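# Put ball in high post cup, reseat frame on rests

## Task

Get the ball into the cup on top of the tall post, and return the frame to its proper spot sitting on its supports; both must still hold once the robots let go.

## Robot and tools

SETUP. Three identical Kinova Gen3 arms (arm1, arm2, arm3). Each has seven joints, a five-finger right hand and a wrist camera (arm1_cam_wrist, arm2_cam_wrist, arm3_cam_wrist). Two fixed room cameras: cam_high and cam_low. All images are 896x504.

FRAME. One shared scene frame in metres, origin on the floor, +z up. Each base faces along its own +x. Base positions: arm1 (1.451, -0.002, 0.825), turned about 180 deg, so it faces -x; arm2 (-0.725, 1.257, 0.834), yaw about -61 deg; arm3 (-0.727, -1.256, 0.840), yaw about +62 deg. The hand reaches roughly 1.06 m from the joint-1 axis. Room-camera calibration (K, T_world_to_cam) is supplied, but those cameras may have drifted by up to about 2.3 deg and 9 mm.

JOINTS. All arm targets are absolute angles in radians, never offsets. joint1_rad (-6.283..6.283) swings the arm about its base; positive is clockwise from above, and 0 points along the base's +x. joint2_rad (-2.249..2.249) is the shoulder: 0 is upright and positive leans forward. joint3_rad (-6.283..6.283) twists the upper arm. joint4_rad (-2.579..2.579) is the elbow: 0 is straight, and positive bends the same way positive joint2 leans. joint5_rad (-6.283..6.283) twists the forearm. joint6_rad (-2.099..2.099) is the wrist bend. joint7_rad (-6.283..6.283) rolls the hand, positive counter-clockwise as seen from behind it. Reference posture: joints 1, 3 and 5 at 0 and joint7 at 1.57. The fingers then hang straight down in front, the palm faces right and the thumb is toward the base. A joint counts as done within 0.01 rad.

HAND. Each finger key (hand_little, hand_ring, hand_middle, hand_index) and hand_thumb_bend runs from +1 (straight, open) to -1 (curled). hand_thumb_turn is +1 for beside the palm and -1 for opposite the fingers. These are absolute targets on that scale, done within 0.02. hand_force_limit (-1..1) is the closing force at which a motor halts: about 0 N at -1 and 10 N at +1 (15 N for the thumb). hand_speed (-0.96..1) sets finger speed; full speed is reached at +0.48. Both start at 0 and -0.8. A motor only starts when its own target changes by at least 0.002, so changing a setting alone does nothing. For a gentle grip, use hand_speed -0.94 or lower. Hand geometry: the hand point sits 0.045 m in front of the palm. Its +z runs along the straight fingers, +y points out of the palm, and +x points across the palm away from the thumb. With the thumb turned in (-1), the hand wraps objects about 0.035 to 0.065 m thick, and handles down to about 0.025 m. A fixed bracket on the little-finger side of the wrist sticks out up to 0.10 m and can strike things.

MOVE. The move tool takes optional keys arm1, arm2, arm3 and cameras. Each arm key holds an object with "joints" (name to absolute target) and optionally "min_time_s" (0.1 to 8 s), the shortest duration of that arm's motions. One arm's joints all start together and arrive together. Different arms can finish at different times. Any arm or joint you omit gets nothing new, and it may still be driving toward an older target. cameras takes a list of names, or ["all"], or [] for none. An unknown key makes the call invalid; later calls in the reply still run. An out-of-range value gets the call refused, and then later move, wait and finished_scene calls in that reply are skipped. A call with no arm keys returns the full state plus all images. No action runs longer than 15 s. Large moves may come back before the arm has arrived. The path between two postures can swing wide.

OTHER TOOLS. wait: seconds 0 to 10, plus optional cameras; it commands nothing. zoom_image: camera plus region [x0, y0, x1, y1] in pixels from the top-left, at most 504 by 504, taken from that camera's newest image. show_instructions: shows the reference pages. finished_scene: scene = the current scene number; it cannot be undone, and the goal must hold with the robots idle.

RESULTS. "move:" gives each commanded arm as done or with its worst status. joint_status words: done; off_target (stopped away from the target, may keep pushing); time_out (holds where it stopped); not_followed (a built-in collision check held the joints back, and the arm may retry later). "joint command not followed" flags that check. "as last shown" lists robots that were not commanded; their lines repeat earlier values. joint_positions also shows the two hand settings. Joint velocities are in rad/s; "within noise" means the arm is still. Joint torques come in joint order. Flange force is in the end-effector axes and is somewhat noisy. hand_stopped_by gives words for little, ring, middle, index, thumb_bend, thumb_turn: moving, target, force, stalled or fault. The *_load_n values are fingertip forces in N, positive when the finger is pushed open. A load near 0 after grasping suggests the grip was lost. on_its_own reports motion you did not command. "pictures" gives the image order. The last line gives the scene number.

HAZARDS. The arms keep pushing after contact and can push hard. Robots squeezing each other, including one hand gripping another's fingers, ends the scene as a failure; hard hits may too. Torque limits are 104.5 N m for joints 1-4 and 51.3 N m for joints 5-7. Going over one, or straying more than 5 deg from the planned path, is a torque fault: that arm freezes for 10 s and skips its remaining commands. Holding loads or stretching out heats the motors. A MOTOR HOT warning may come first; an OVER-TEMPERATURE FAULT makes the arm sag for 30-60 s, after which you resend targets. Loose objects can be nudged at random. Never knock anything off the work area or onto the floor, drop parts from height, slam into fixed objects, or strain fingers with heavy, fast or twisting loads. The scene keeps running while the reply is being composed, with the robots holding their last command.

Each tool is called after "Call:" as name(argument=value, ...) on one line, values as JSON.

Reference images:

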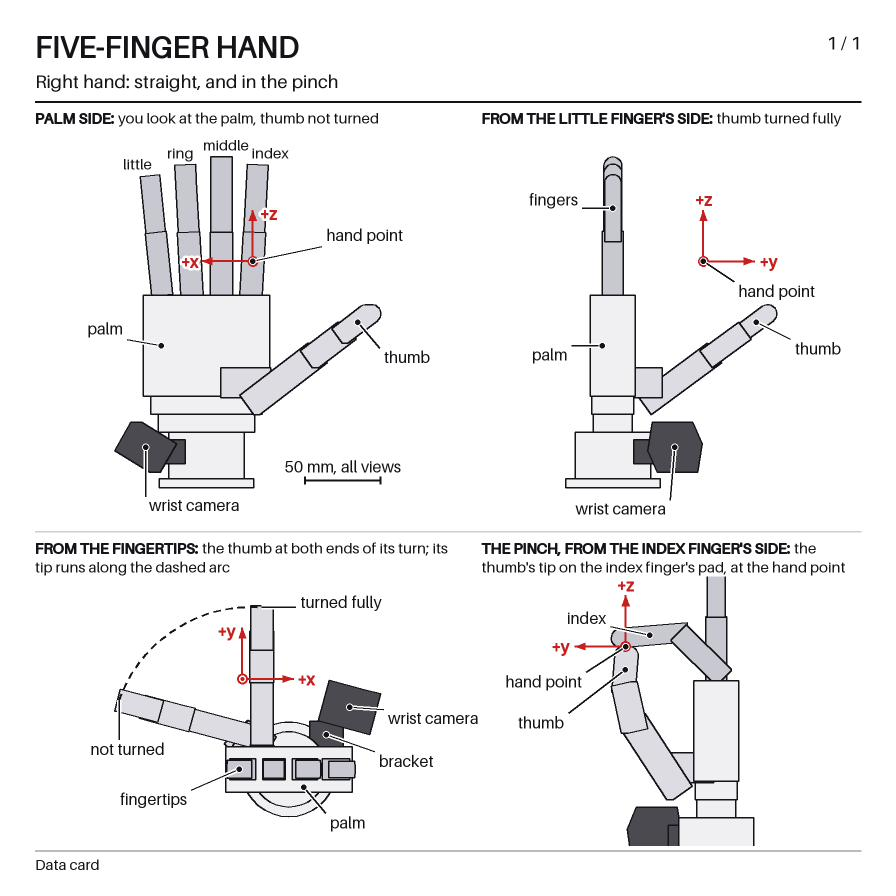

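## Session

Call:
move()

Scene clock: 0.00 s.
Joint torques (N m): no reading
Flange force (N): no reading
Joint velocities: within noise
arm1.joint_positions: joint1_rad=-0.328 joint2_rad=-0.490 joint3_rad=-0.086 joint4_rad=+1.467 joint5_rad=-0.067 joint6_rad=+1.972 joint7_rad=-2.105 hand_little=+1.000 hand_ring=+1.000 hand_middle=+1.000 hand_index=+1.000 hand_thumb_turn=+1.000 hand_thumb_bend=+1.000 hand_force_limit=+0.000 hand_speed=-0.800
arm1.joint_status: not commanded
arm1.hand_stopped_by: target,target,target,target,target,target
arm1.little_load_n: 0.0
arm1.ring_load_n: 0.0
arm1.middle_load_n: 0.0
arm1.index_load_n: 0.0
arm1.thumb_bend_load_n: -0.5
arm1.thumb_turn_load_n: 0.0
arm1.hand: x=+1.3018 y=-0.1136 z=+1.3504 quat_wxyz=(-0.049, -0.995, +0.046, +0.078) (m; scene frame)
arm2.joint_positions: joint1_rad=+0.213 joint2_rad=-0.413 joint3_rad=-0.087 joint4_rad=+1.544 joint5_rad=+0.010 joint6_rad=+1.926 joint7_rad=-2.044 hand_little=+1.000 hand_ring=+1.000 hand_middle=+1.000 hand_index=+1.000 hand_thumb_turn=+1.000 hand_thumb_bend=+1.000 hand_force_limit=+0.000 hand_speed=-0.800
arm2.joint_status: not commanded
arm2.hand_stopped_by: target,target,target,target,target,target
arm2.little_load_n: 0.0
arm2.ring_load_n: 0.0
arm2.middle_load_n: 0.0
arm2.index_load_n: 0.0
arm2.thumb_bend_load_n: 0.0
arm2.thumb_turn_load_n: 0.0
arm2.hand: x=-0.6378 y=+1.0799 z=+1.3206 quat_wxyz=(-0.032, -0.742, -0.669, +0.035) (m; scene frame)
arm3.joint_positions: joint1_rad=+0.015 joint2_rad=-0.396 joint3_rad=-0.108 joint4_rad=+1.495 joint5_rad=-0.050 joint6_rad=+1.990 joint7_rad=-1.808 hand_little=+1.000 hand_ring=+1.000 hand_middle=+1.000 hand_index=+1.000 hand_thumb_turn=+1.000 hand_thumb_bend=+1.000 hand_force_limit=+0.000 hand_speed=-0.800
arm3.joint_status: not commanded
arm3.hand_stopped_by: target,target,target,target,target,target
arm3.little_load_n: 0.5
arm3.ring_load_n: 0.0
arm3.middle_load_n: 0.0
arm3.index_load_n: 0.0
arm3.thumb_bend_load_n: 0.0
arm3.thumb_turn_load_n: 0.0
arm3.hand: x=-0.7053 y=-1.0719 z=+1.3357 quat_wxyz=(-0.018, +0.459, -0.888, -0.016) (m; scene frame)
pictures: arm1_cam_wrist, arm2_cam_wrist, arm3_cam_wrist, cam_high, cam_low

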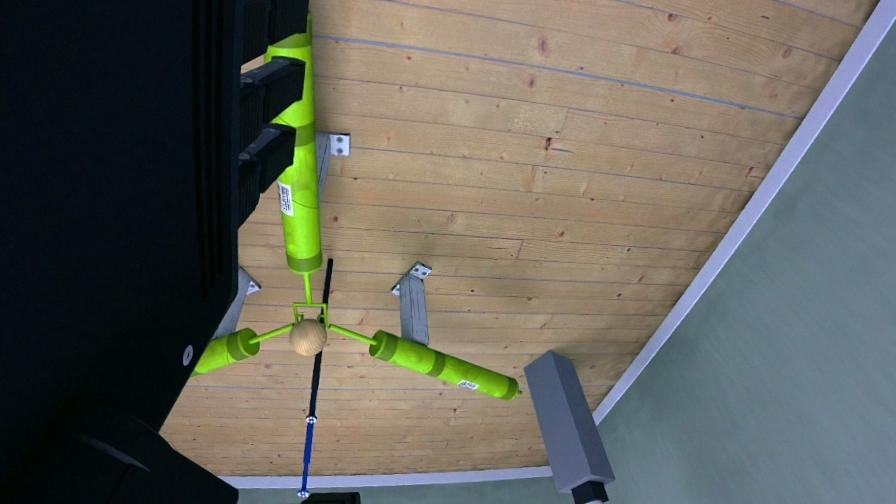

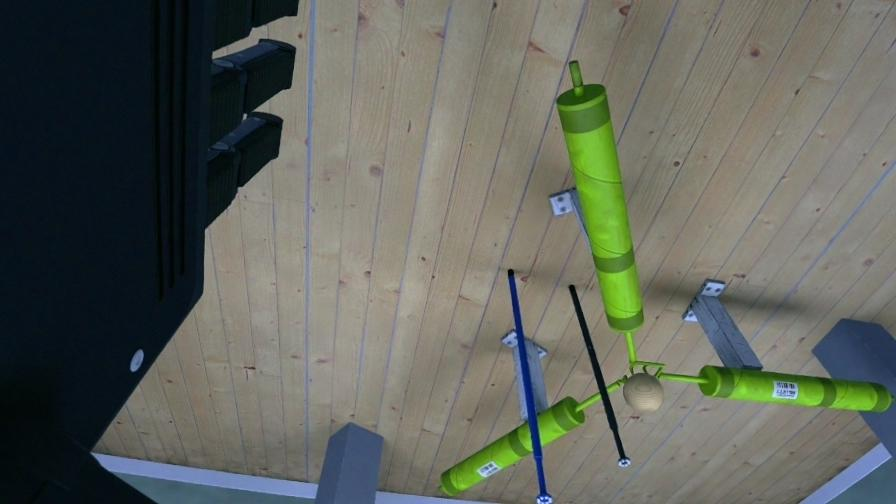

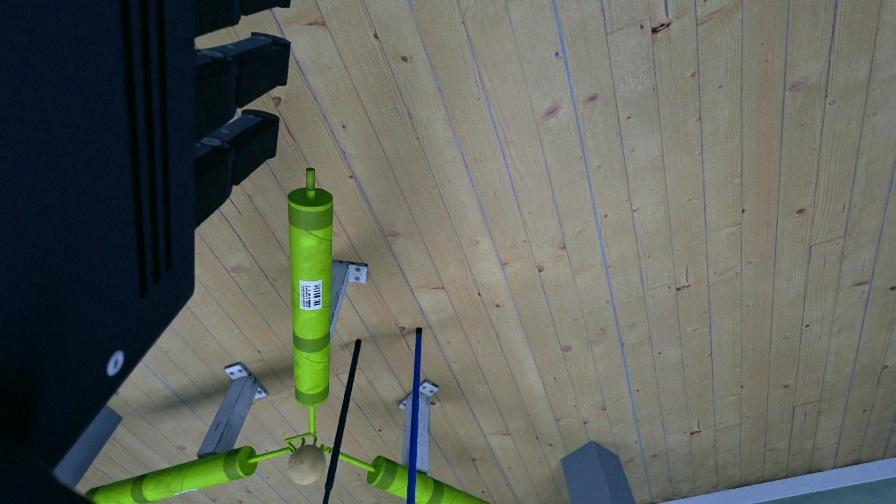

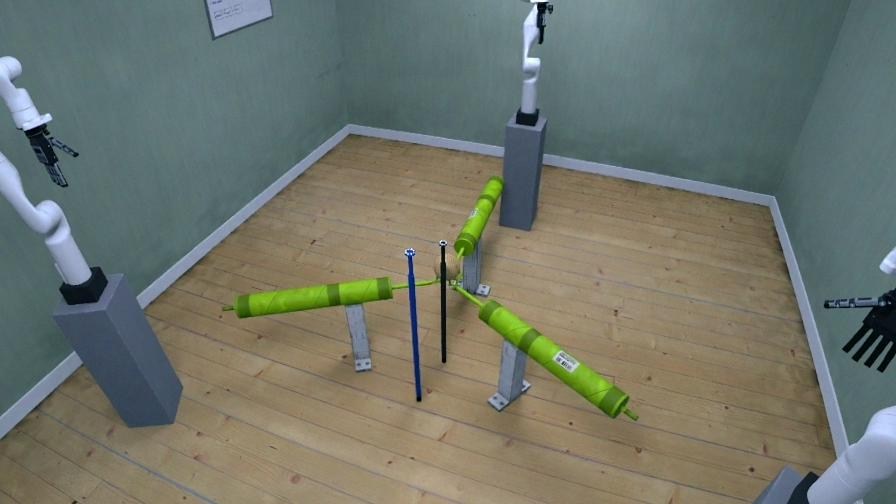

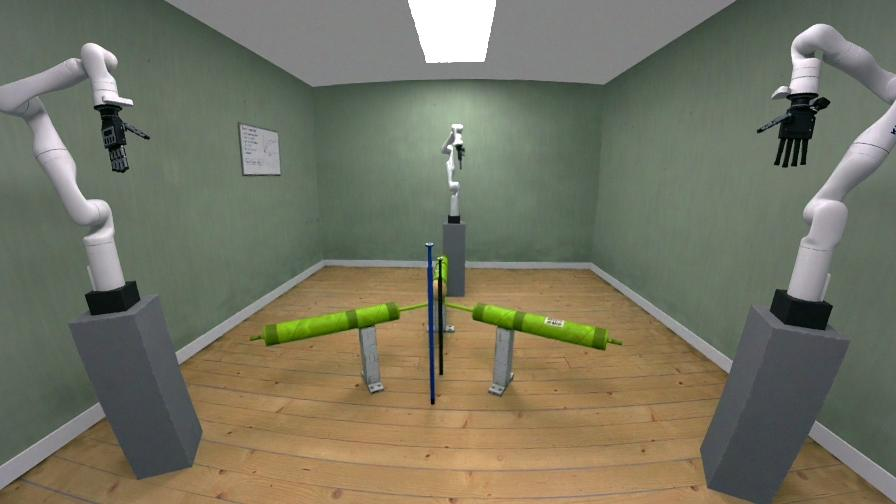

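Call:
zoom_image(camera="cam_high", region=[370, 220, 520, 320])

Call:
zoom_image(camera="cam_low", region=[380, 220, 500, 340])

Call:
zoom_image(camera="arm1_cam_wrist", region=[240, 240, 400, 400])

Call:
zoom_image(camera="arm2_cam_wrist", region=[560, 320, 760, 440])

Call:
zoom_image(camera="arm3_cam_wrist", region=[220, 380, 420, 504])

Scaled by 3.360.

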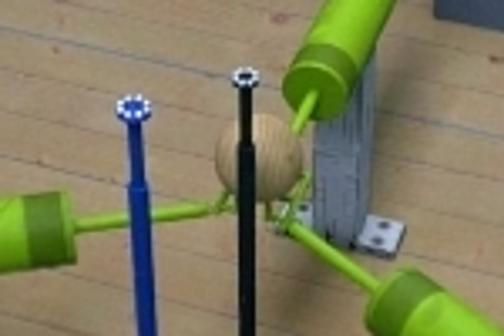

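Scaled by 4.200.

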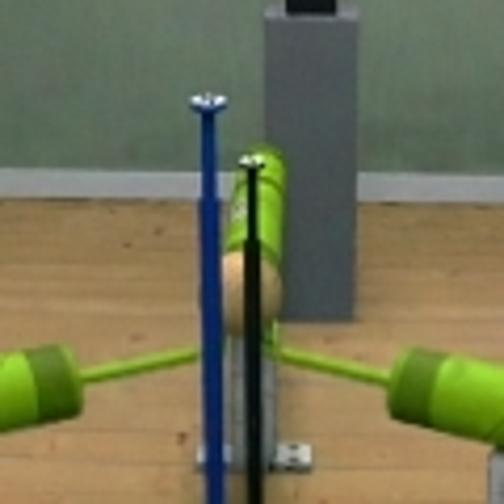

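Scaled by 3.150.

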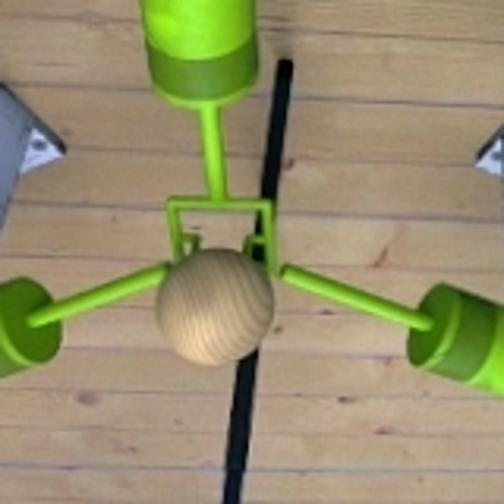

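Scaled by 2.520.

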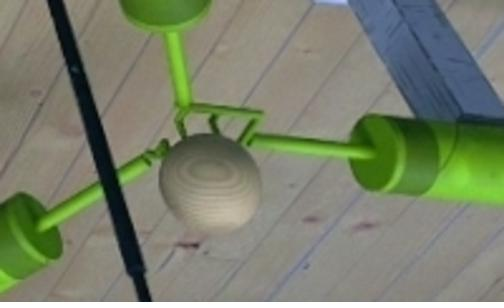

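Scaled by 2.520.

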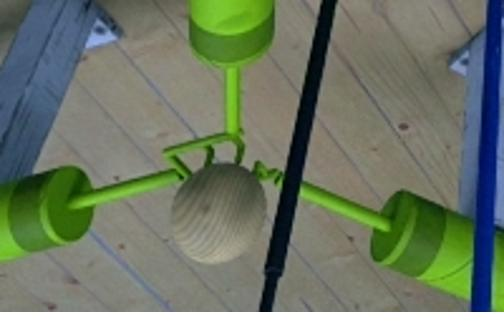

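Call:
zoom_image(camera="arm2_cam_wrist", region=[530, 50, 660, 130])

Call:
zoom_image(camera="arm3_cam_wrist", region=[260, 150, 390, 230])

Call:
zoom_image(camera="cam_low", region=[240, 290, 640, 410])

Call:
zoom_image(camera="cam_high", region=[430, 150, 560, 310])

Call:
zoom_image(camera="cam_high", region=[490, 330, 660, 440])

Scaled by 3.877.

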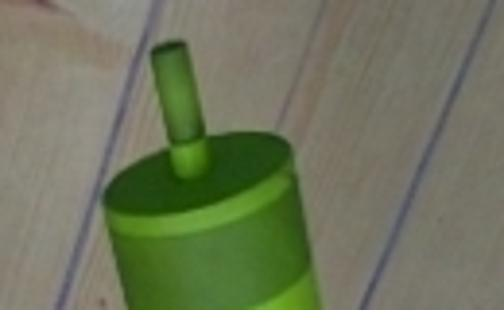

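Scaled by 3.877.

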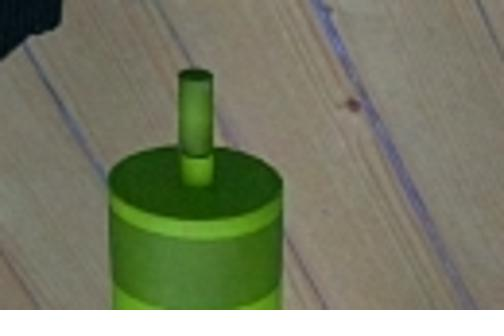

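Scaled by 1.260.

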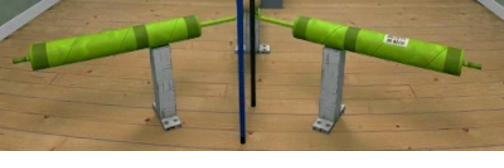

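Scaled by 3.150.

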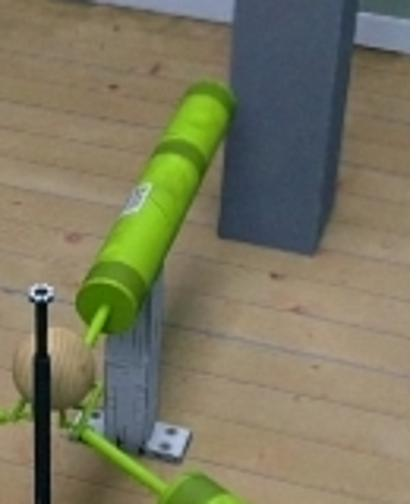

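Scaled by 2.965.

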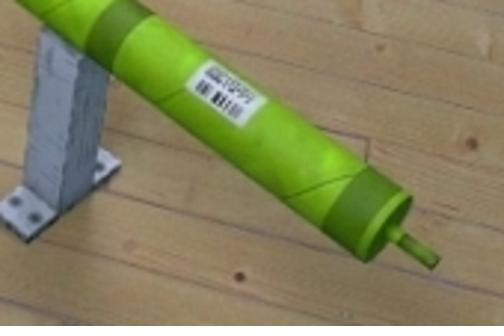

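Call:
move(arm1={"joints": {"joint1_rad": 0.0, "joint2_rad": -0.3, "joint3_rad": 0, "joint4_rad": 1.6, "joint5_rad": 0, "joint6_rad": 2.03, "joint7_rad": -1.57}}, cameras=["arm1_cam_wrist"])

Scene clock: 285.53 s.
Joint torques (N m): arm1=[1.79 -2.93 0.04 -6.98 -0.08 0.72 -0.5] | arm2=[-1.08 1.69 0.13 -7.64 0.07 -0.73 -0.46] | arm3=[-0.24 -0.89 -1.43 -7.74 0.03 -0.22 0.01]
Flange force (N): arm1=[-3.2 -1.3 -2.2] | arm2=[3.6 -2.7 0.7] | arm3=[-1.7 -5.0 0.9]
move: arm1 done
Joint velocities: within noise
arm1.joint_positions: joint1_rad=+0.000 joint2_rad=-0.300 joint3_rad=+0.000 joint4_rad=+1.600 joint5_rad=+0.000 joint6_rad=+2.030 joint7_rad=-1.570 hand_little=+1.000 hand_ring=+1.000 hand_middle=+1.000 hand_index=+1.000 hand_thumb_turn=+1.000 hand_thumb_bend=+1.000 hand_force_limit=+0.000 hand_speed=-0.800
arm1.joint_status: all done
arm1.hand_stopped_by: target,target,target,target,target,target
arm1.little_load_n: 0.0
arm1.ring_load_n: 0.0
arm1.middle_load_n: 0.0
arm1.index_load_n: 0.0
arm1.thumb_bend_load_n: 0.0
arm1.thumb_turn_load_n: 0.0
arm1.hand: x=+1.3008 y=-0.0399 z=+1.2723 quat_wxyz=(+0.002, -0.995, -0.002, -0.097) (m; scene frame)
arm2, arm3: as last shown
arm3.little_load_n: 0.0
arm3.thumb_turn_load_n: -0.5
pictures: arm1_cam_wrist
camera_calibration:
arm1_cam_wrist: T_world_to_cam=[[0.233236, -0.967248, 0.100158, -0.474089], [-0.918872, -0.185512, 0.348224, 0.743113], [-0.318239, -0.173251, -0.932045, 1.7076], [0, 0, 0, 1]] pos_world=[1.33683, -0.0248618, 1.38028]

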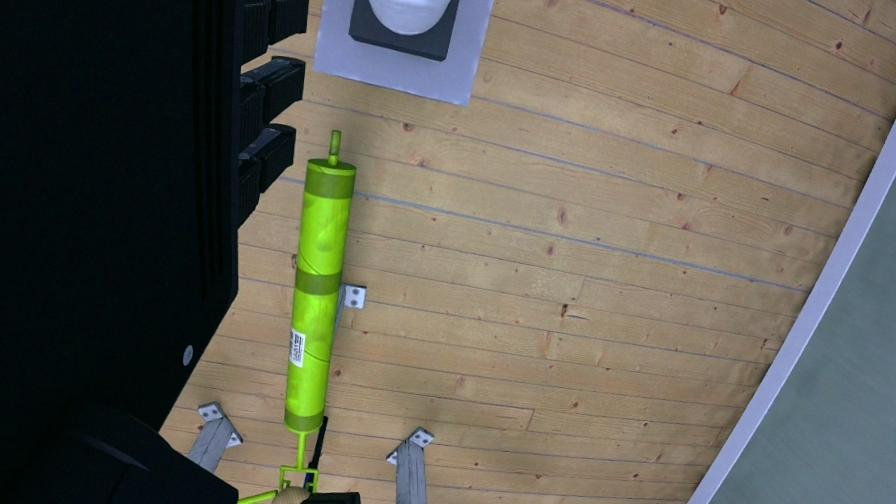

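Call:
move(arm1={"joints": {"joint1_rad": 0.1935, "joint2_rad": 0.873, "joint3_rad": 0, "joint4_rad": 1.322, "joint5_rad": -0.116, "joint6_rad": 0.607, "joint7_rad": -1.294}}, arm2={"joints": {"joint1_rad": -0.3117, "joint2_rad": 1.4008, "joint3_rad": 0, "joint4_rad": 1.5538, "joint5_rad": 0, "joint6_rad": 0.187, "joint7_rad": -1.8461, "hand_thumb_turn": -1}}, arm3={"joints": {"joint1_rad": 0.3318, "joint2_rad": 1.5678, "joint3_rad": 0, "joint4_rad": 0.8824, "joint5_rad": 0, "joint6_rad": 0.6914, "joint7_rad": -1.2582, "hand_thumb_turn": -1}}, cameras=["all"])

Scene clock: 407.73 s.
Joint torques (N m): arm1=[1.88 -23.03 0.28 -7.03 -0.2 -0.59 -0.51] | arm2=[-0.95 -18.83 0.6 -1.54 -0.04 -0.57 -0.43] | arm3=[-0.21 -23.95 -1.22 -5.43 0.03 -0.06 0.02]
Flange force (N): arm1=[-2.9 2.1 2.4] | arm2=[-1.9 -2.4 -2.9] | arm3=[1.6 0.4 -0.5]
move: arm1 done; arm2 done; arm3 done
Joint velocities: within noise
arm1.joint_positions: joint1_rad=+0.194 joint2_rad=+0.873 joint3_rad=+0.000 joint4_rad=+1.322 joint5_rad=-0.116 joint6_rad=+0.607 joint7_rad=-1.294 hand_little=+1.000 hand_ring=+1.000 hand_middle=+1.000 hand_index=+1.000 hand_thumb_turn=+1.000 hand_thumb_bend=+1.000 hand_force_limit=+0.000 hand_speed=-0.800
arm1.joint_status: all done
arm1.hand_stopped_by: target,target,target,target,target,target
arm1.little_load_n: 0.0
arm1.ring_load_n: 0.0
arm1.middle_load_n: 0.0
arm1.index_load_n: 0.0
arm1.thumb_bend_load_n: 0.0
arm1.thumb_turn_load_n: 0.0
arm1.hand: x=+0.7498 y=+0.0701 z=+0.9004 quat_wxyz=(+0.001, -0.985, -0.002, +0.171) (m; scene frame)
arm2.joint_positions: joint1_rad=-0.312 joint2_rad=+1.401 joint3_rad=+0.000 joint4_rad=+1.554 joint5_rad=+0.000 joint6_rad=+0.187 joint7_rad=-1.846 hand_little=+1.000 hand_ring=+1.000 hand_middle=+1.000 hand_index=+1.000 hand_thumb_turn=-1.000 hand_thumb_bend=+1.000 hand_force_limit=+0.000 hand_speed=-0.800
arm2.joint_status: all done
arm2.hand_stopped_by: target,target,target,target,target,target
arm2.little_load_n: 0.0
arm2.ring_load_n: 0.0
arm2.middle_load_n: 0.0
arm2.index_load_n: 0.0
arm2.thumb_bend_load_n: 0.0
arm2.thumb_turn_load_n: 0.0
arm2.hand: x=-0.3291 y=+0.9196 z=+0.5601 quat_wxyz=(-0.001, -0.492, -0.871, +0.000) (m; scene frame)
arm3.joint_positions: joint1_rad=+0.332 joint2_rad=+1.568 joint3_rad=+0.000 joint4_rad=+0.882 joint5_rad=+0.000 joint6_rad=+0.691 joint7_rad=-1.258 hand_little=+1.000 hand_ring=+1.000 hand_middle=+1.000 hand_index=+1.000 hand_thumb_turn=-1.000 hand_thumb_bend=+1.000 hand_force_limit=+0.000 hand_speed=-0.800
arm3.joint_status: all done
arm3.hand_stopped_by: target,target,target,target,target,target
arm3.little_load_n: 0.0
arm3.ring_load_n: 0.0
arm3.middle_load_n: 0.0
arm3.index_load_n: 0.0
arm3.thumb_bend_load_n: 0.0
arm3.thumb_turn_load_n: 0.0
arm3.hand: x=-0.2942 y=-0.7948 z=+0.5603 quat_wxyz=(+0.001, +0.508, -0.861, +0.002) (m; scene frame)
pictures: arm1_cam_wrist, arm2_cam_wrist, arm3_cam_wrist, cam_high, cam_low
camera_calibration:
arm1_cam_wrist: T_world_to_cam=[[0.252677, -0.967041, -0.031404, -0.0980229], [-0.610867, -0.184615, 0.769909, -0.223893], [-0.750331, -0.175354, -0.637381, 1.26352], [0, 0, 0, 1]] pos_world=[0.83606, 0.085438, 0.974644]
arm2_cam_wrist: T_world_to_cam=[[0.667796, 0.74422, 0.0136083, -0.480699], [0.634539, -0.578745, 0.512265, 0.457277], [0.389113, -0.333453, -0.85872, 1.03247], [0, 0, 0, 1]] pos_world=[-0.370899, 0.966673, 0.658898]
arm3_cam_wrist: T_world_to_cam=[[-0.971584, 0.235286, 0.0257823, -0.121036], [0.215263, 0.83306, 0.509581, 0.439992], [0.0984192, 0.500651, -0.860036, 1.0234], [0, 0, 0, 1]] pos_world=[-0.313033, -0.850429, 0.659073]

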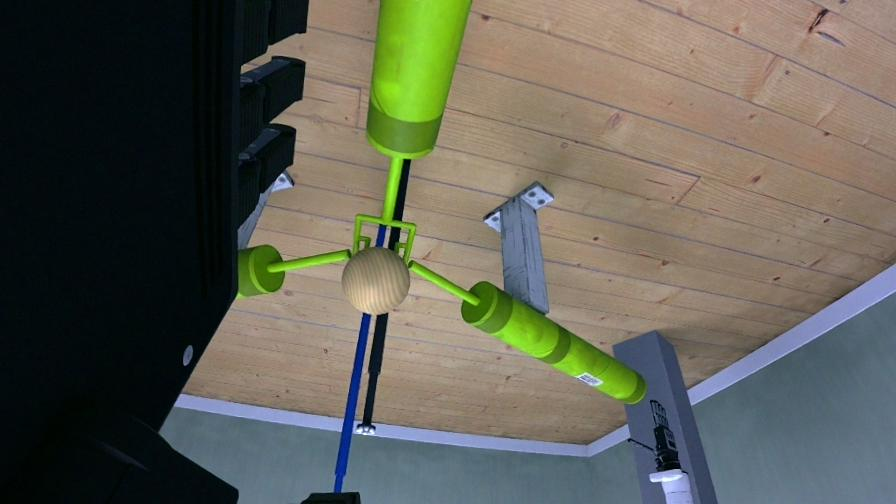

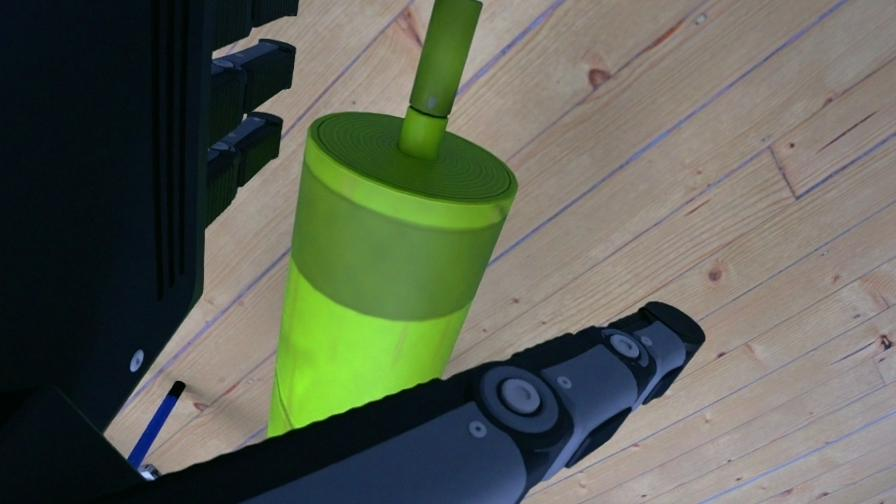

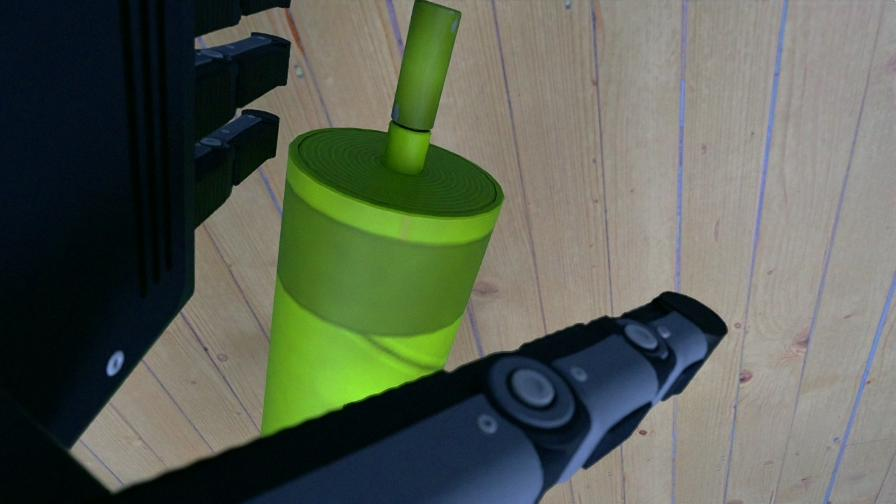

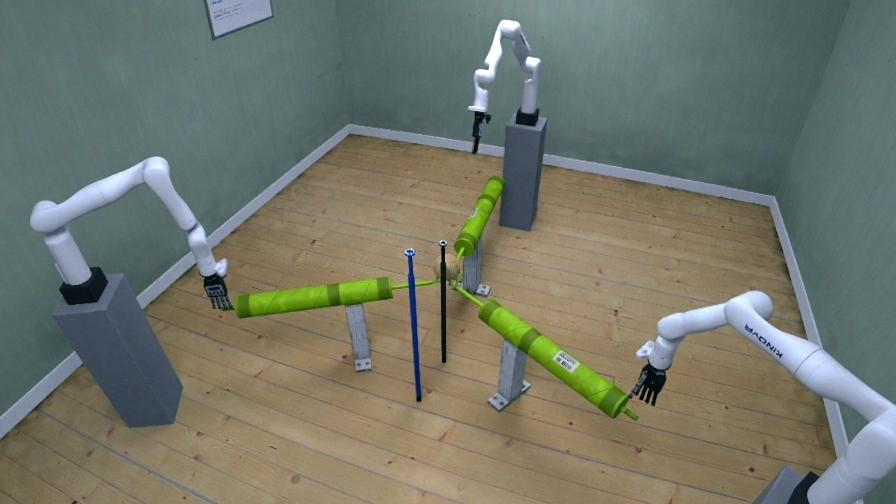

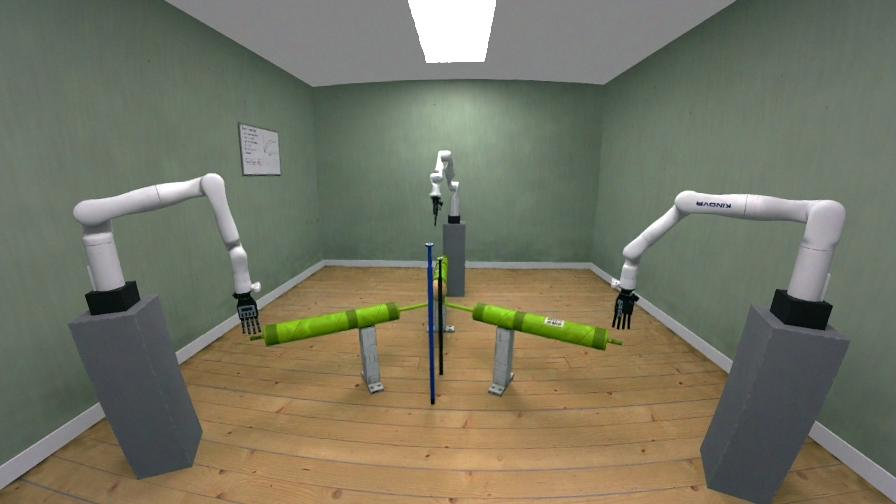

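Call:
zoom_image(camera="arm1_cam_wrist", region=[300, 180, 480, 340])

Call:
zoom_image(camera="arm1_cam_wrist", region=[300, 400, 440, 504])

Call:
zoom_image(camera="cam_low", region=[400, 230, 480, 330])

Scaled by 2.800.

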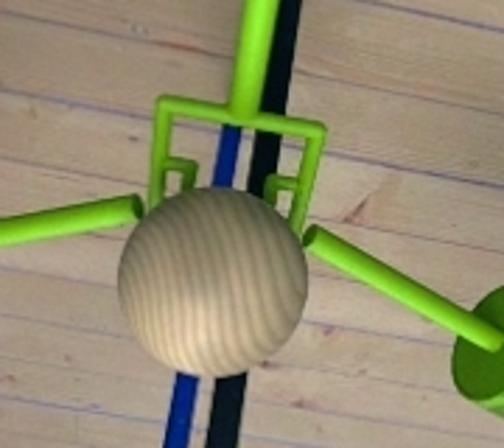

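Scaled by 3.600.

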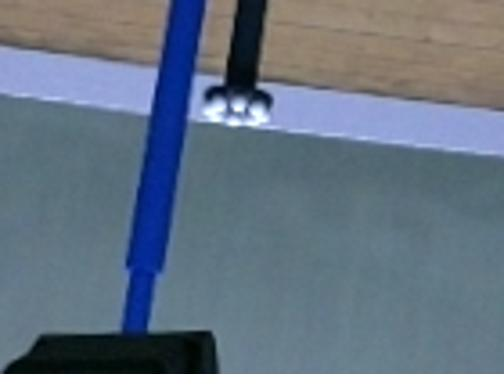

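Scaled by 5.040.

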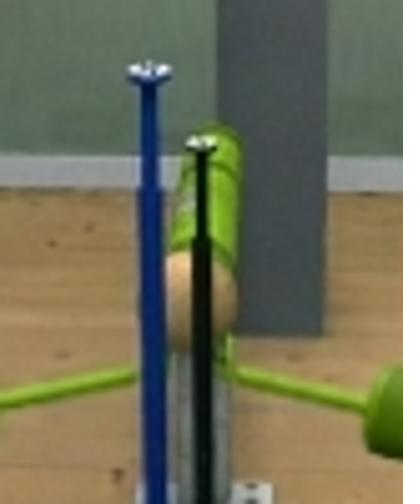

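Call:
move(arm1={"joints": {"joint1_rad": 0.4728, "joint2_rad": 1.0837, "joint3_rad": 0, "joint4_rad": 2.321, "joint5_rad": 0, "joint6_rad": -0.2631, "joint7_rad": -1.0833, "hand_thumb_turn": -1}}, arm2={"joints": {"joint1_rad": -0.3248, "joint2_rad": 1.539, "joint3_rad": 0, "joint4_rad": 1.4586, "joint5_rad": 0, "joint6_rad": 0.144, "joint7_rad": -1.8373}}, arm3={"joints": {"joint1_rad": 0.3304, "joint2_rad": 1.7145, "joint3_rad": 0, "joint4_rad": 0.7281, "joint5_rad": 0, "joint6_rad": 0.699, "joint7_rad": -1.2556}}, cameras=["arm1_cam_wrist", "arm2_cam_wrist", "arm3_cam_wrist"])

Scene clock: 509.93 s.
Joint torques (N m): arm1=[1.83 -15.81 0.47 2.18 -0.04 0.28 -0.52] | arm2=[-1.03 -18.81 0.64 -1.23 -0.05 -0.56 -0.43] | arm3=[-0.23 -23.79 -1.25 -5.53 0.02 -0.05 0]
Flange force (N): arm1=[-0.6 4.9 3.6] | arm2=[-1.9 -2.6 -2.7] | arm3=[2.2 0.5 -1.0]
move: arm1 done; arm2 done; arm3 done
Joint velocities: within noise
arm1.joint_positions: joint1_rad=+0.473 joint2_rad=+1.084 joint3_rad=+0.000 joint4_rad=+2.321 joint5_rad=+0.000 joint6_rad=-0.263 joint7_rad=-1.083 hand_little=+1.000 hand_ring=+1.000 hand_middle=+1.000 hand_index=+1.000 hand_thumb_turn=-1.000 hand_thumb_bend=+1.000 hand_force_limit=+0.000 hand_speed=-0.800
arm1.joint_status: all done
arm1.hand_stopped_by: target,target,target,target,target,target
arm1.little_load_n: 0.0
arm1.ring_load_n: 0.0
arm1.middle_load_n: 0.0
arm1.index_load_n: 0.0
arm1.thumb_bend_load_n: 0.0
arm1.thumb_turn_load_n: 0.0
arm1.hand: x=+1.1751 y=+0.0909 z=+0.6796 quat_wxyz=(+0.002, -1.000, -0.009, -0.003) (m; scene frame)
arm2.joint_positions: joint1_rad=-0.325 joint2_rad=+1.539 joint3_rad=+0.000 joint4_rad=+1.459 joint5_rad=+0.000 joint6_rad=+0.144 joint7_rad=-1.837 hand_little=+1.000 hand_ring=+1.000 hand_middle=+1.000 hand_index=+1.000 hand_thumb_turn=-1.000 hand_thumb_bend=+1.000 hand_force_limit=+0.000 hand_speed=-0.800
arm2.joint_status: all done
arm2.hand_stopped_by: target,target,target,target,target,target
arm2.little_load_n: 0.0
arm2.ring_load_n: 0.0
arm2.middle_load_n: 0.0
arm2.index_load_n: 0.0
arm2.thumb_bend_load_n: 0.0
arm2.thumb_turn_load_n: 0.0
arm2.hand: x=-0.3302 y=+0.9305 z=+0.5001 quat_wxyz=(-0.001, -0.482, -0.876, +0.000) (m; scene frame)
arm3.joint_positions: joint1_rad=+0.330 joint2_rad=+1.715 joint3_rad=+0.000 joint4_rad=+0.728 joint5_rad=+0.000 joint6_rad=+0.699 joint7_rad=-1.256 hand_little=+1.000 hand_ring=+1.000 hand_middle=+1.000 hand_index=+1.000 hand_thumb_turn=-1.000 hand_thumb_bend=+1.000 hand_force_limit=+0.000 hand_speed=-0.800
arm3.joint_status: all done
arm3.hand_stopped_by: target,target,target,target,target,target
arm3.little_load_n: 0.0
arm3.ring_load_n: 0.0
arm3.middle_load_n: 0.0
arm3.index_load_n: 0.0
arm3.thumb_bend_load_n: 0.0
arm3.thumb_turn_load_n: 0.0
arm3.hand: x=-0.2967 y=-0.7962 z=+0.5003 quat_wxyz=(+0.001, +0.510, -0.860, +0.002) (m; scene frame)
pictures: arm1_cam_wrist, arm2_cam_wrist, arm3_cam_wrist
camera_calibration:
arm1_cam_wrist: T_world_to_cam=[[0.262019, -0.963478, 0.0552742, -0.262553], [-0.834568, -0.197456, 0.514303, 0.647472], [-0.484606, -0.180887, -0.855825, 1.28226], [0, 0, 0, 1]] pos_world=[1.23054, 0.106828, 0.778907]
arm2_cam_wrist: T_world_to_cam=[[0.65132, 0.758682, 0.013606, -0.50608], [0.647092, -0.564707, 0.512229, 0.48613], [0.396302, -0.32482, -0.858741, 0.979366], [0, 0, 0, 1]] pos_world=[-0.373075, 0.976592, 0.598898]
arm3_cam_wrist: T_world_to_cam=[[-0.972507, 0.231437, 0.0258419, -0.124971], [0.211992, 0.833899, 0.50958, 0.471954], [0.0963859, 0.501048, -0.860035, 0.972567], [0, 0, 0, 1]] pos_world=[-0.315327, -0.851942, 0.599174]

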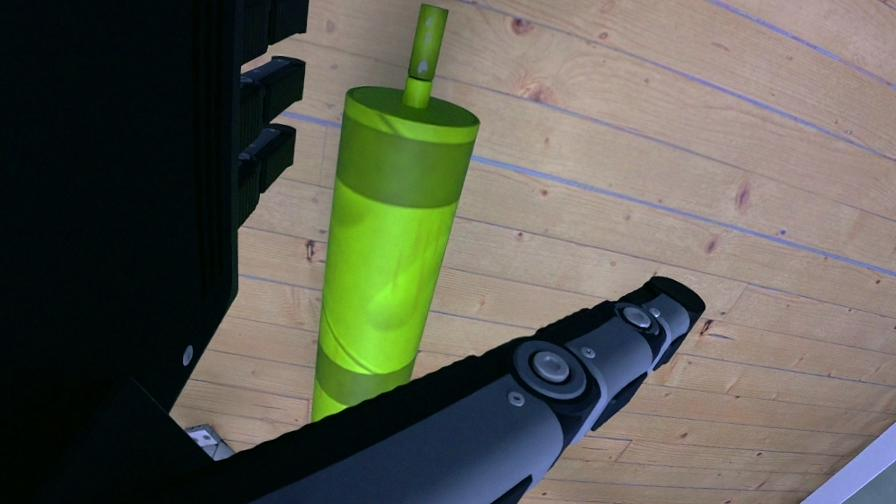

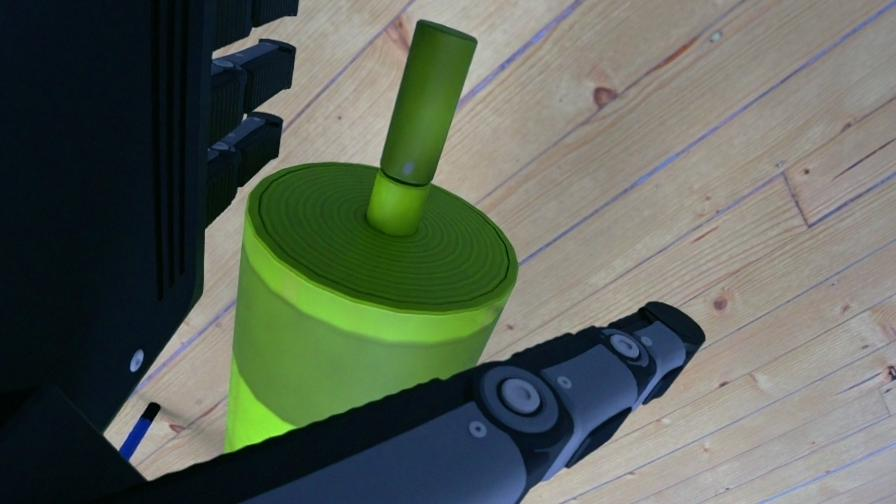

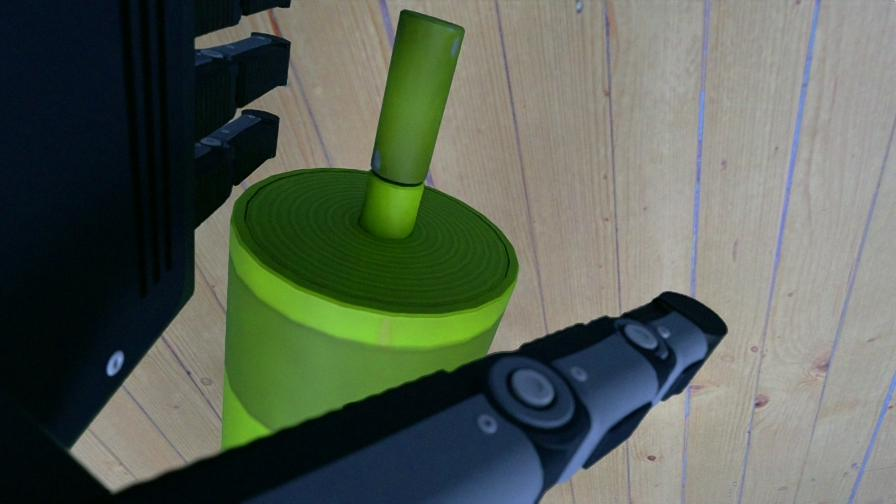

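Call:
move(arm1={"joints": {"joint1_rad": 0.4699, "joint2_rad": 1.5809, "joint3_rad": 0, "joint4_rad": 2.0158, "joint5_rad": 0, "joint6_rad": -0.4551, "joint7_rad": -1.0613}, "min_time_s": 2.5}, arm2={"joints": {"joint1_rad": -0.3248, "joint2_rad": 1.6093, "joint3_rad": 0, "joint4_rad": 1.3978, "joint5_rad": 0, "joint6_rad": 0.1345, "joint7_rad": -1.8373}, "min_time_s": 1.5}, arm3={"joints": {"joint1_rad": 0.3308, "joint2_rad": 1.8035, "joint3_rad": 0, "joint4_rad": 0.6061, "joint5_rad": 0, "joint6_rad": 0.732, "joint7_rad": -1.2552}, "min_time_s": 1.5}, cameras=["arm1_cam_wrist", "arm2_cam_wrist", "arm3_cam_wrist"])

Scene clock: 565.40 s.
Joint torques (N m): arm1=[1.8 -16.5 0.51 3.62 -0.04 0.25 -0.49] | arm2=[-0.97 -18.63 0.57 -1.16 -0.03 -0.55 -0.42] | arm3=[-0.17 -23.68 -1.26 -5.67 0.02 -0.06 0.02]
Flange force (N): arm1=[-0.5 4.6 2.1] | arm2=[-1.8 -2.5 -2.8] | arm3=[2.0 0.6 -1.0]
move: arm1 done; arm2 done; arm3 done
Joint velocities: within noise
arm1.joint_positions: joint1_rad=+0.470 joint2_rad=+1.581 joint3_rad=+0.000 joint4_rad=+2.016 joint5_rad=+0.000 joint6_rad=-0.455 joint7_rad=-1.061 hand_little=+1.000 hand_ring=+1.000 hand_middle=+1.000 hand_index=+1.000 hand_thumb_turn=-1.000 hand_thumb_bend=+1.000 hand_force_limit=+0.000 hand_speed=-0.800
arm1.joint_status: all done
arm1.hand_stopped_by: target,target,target,target,target,target
arm1.little_load_n: 0.0
arm1.ring_load_n: 0.0
arm1.middle_load_n: 0.0
arm1.index_load_n: 0.0
arm1.thumb_bend_load_n: 0.0
arm1.thumb_turn_load_n: 0.0
arm1.hand: x=+1.1839 y=+0.0867 z=+0.4996 quat_wxyz=(+0.002, -1.000, -0.022, -0.003) (m; scene frame)
arm2.joint_positions: joint1_rad=-0.325 joint2_rad=+1.609 joint3_rad=+0.000 joint4_rad=+1.398 joint5_rad=+0.000 joint6_rad=+0.134 joint7_rad=-1.837 hand_little=+1.000 hand_ring=+1.000 hand_middle=+1.000 hand_index=+1.000 hand_thumb_turn=-1.000 hand_thumb_bend=+1.000 hand_force_limit=+0.000 hand_speed=-0.800
arm2.joint_status: all done
arm2.hand_stopped_by: target,target,target,target,target,target
arm2.little_load_n: 0.0
arm2.ring_load_n: 0.0
arm2.middle_load_n: 0.0
arm2.index_load_n: 0.0
arm2.thumb_bend_load_n: 0.0
arm2.thumb_turn_load_n: 0.0
arm2.hand: x=-0.3324 y=+0.9325 z=+0.4701 quat_wxyz=(-0.001, -0.482, -0.876, +0.000) (m; scene frame)
arm3.joint_positions: joint1_rad=+0.331 joint2_rad=+1.804 joint3_rad=+0.000 joint4_rad=+0.606 joint5_rad=+0.000 joint6_rad=+0.732 joint7_rad=-1.255 hand_little=+1.000 hand_ring=+1.000 hand_middle=+1.000 hand_index=+1.000 hand_thumb_turn=-1.000 hand_thumb_bend=+1.000 hand_force_limit=+0.000 hand_speed=-0.800
arm3.joint_status: all done
arm3.hand_stopped_by: target,target,target,target,target,target
arm3.little_load_n: 0.0
arm3.ring_load_n: 0.0
arm3.middle_load_n: 0.0
arm3.index_load_n: 0.0
arm3.thumb_bend_load_n: 0.0
arm3.thumb_turn_load_n: 0.0
arm3.hand: x=-0.2959 y=-0.7960 z=+0.4704 quat_wxyz=(+0.001, +0.510, -0.860, +0.002) (m; scene frame)
pictures: arm1_cam_wrist, arm2_cam_wrist, arm3_cam_wrist
camera_calibration:
arm1_cam_wrist: T_world_to_cam=[[0.28596, -0.956635, 0.0554725, -0.287871], [-0.829473, -0.218132, 0.514192, 0.742305], [-0.479793, -0.193051, -0.85588, 1.12706], [0, 0, 0, 1]] pos_world=[1.2388, 0.104113, 0.598907]
arm2_cam_wrist: T_world_to_cam=[[0.6513, 0.758701, 0.0135023, -0.505789], [0.647099, -0.564614, 0.512322, 0.503843], [0.396323, -0.324938, -0.858687, 0.955177], [0, 0, 0, 1]] pos_world=[-0.375175, 0.978592, 0.568898]
arm3_cam_wrist: T_world_to_cam=[[-0.972527, 0.231355, 0.025793, -0.123535], [0.211897, 0.833922, 0.509582, 0.48681], [0.096385, 0.501048, -0.860035, 0.946539], [0, 0, 0, 1]] pos_world=[-0.314527, -0.851642, 0.569173]

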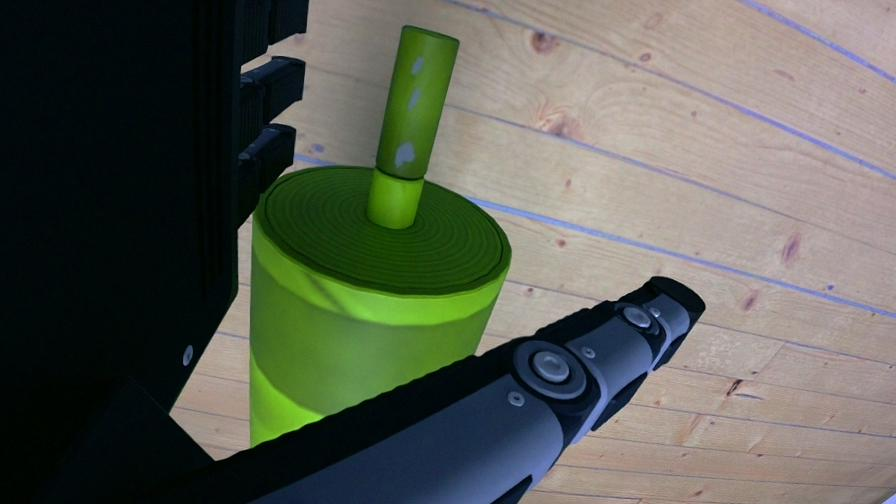

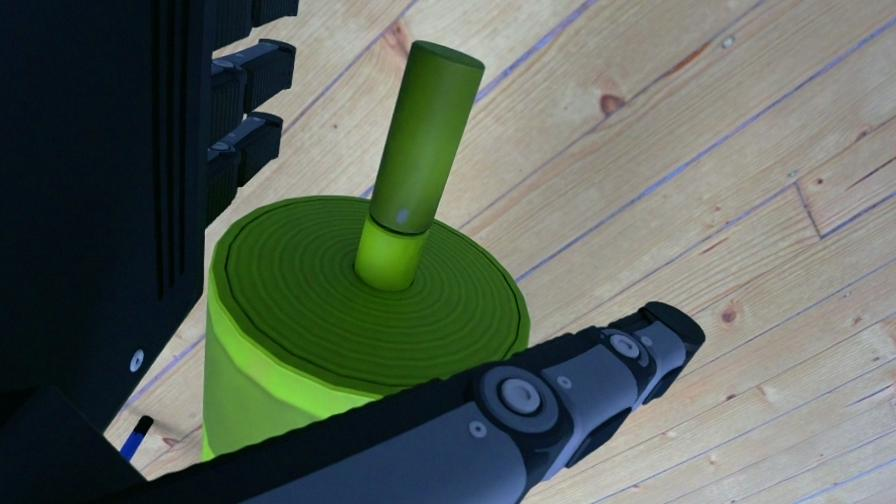

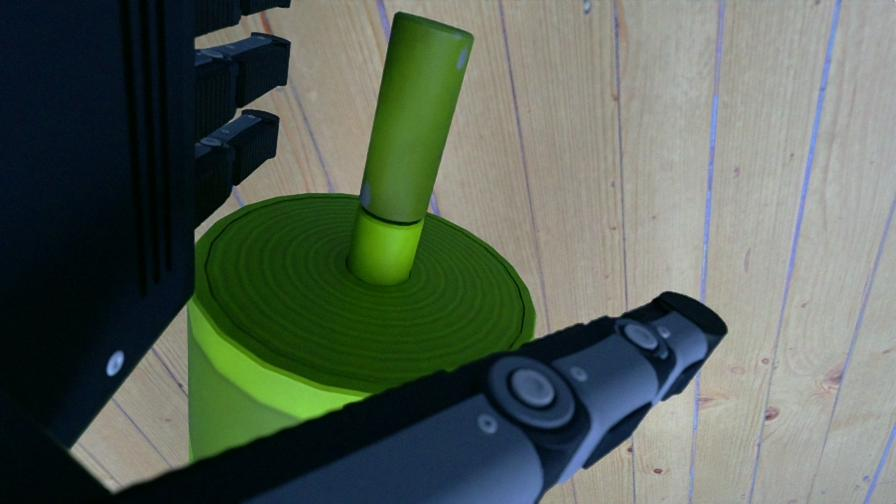

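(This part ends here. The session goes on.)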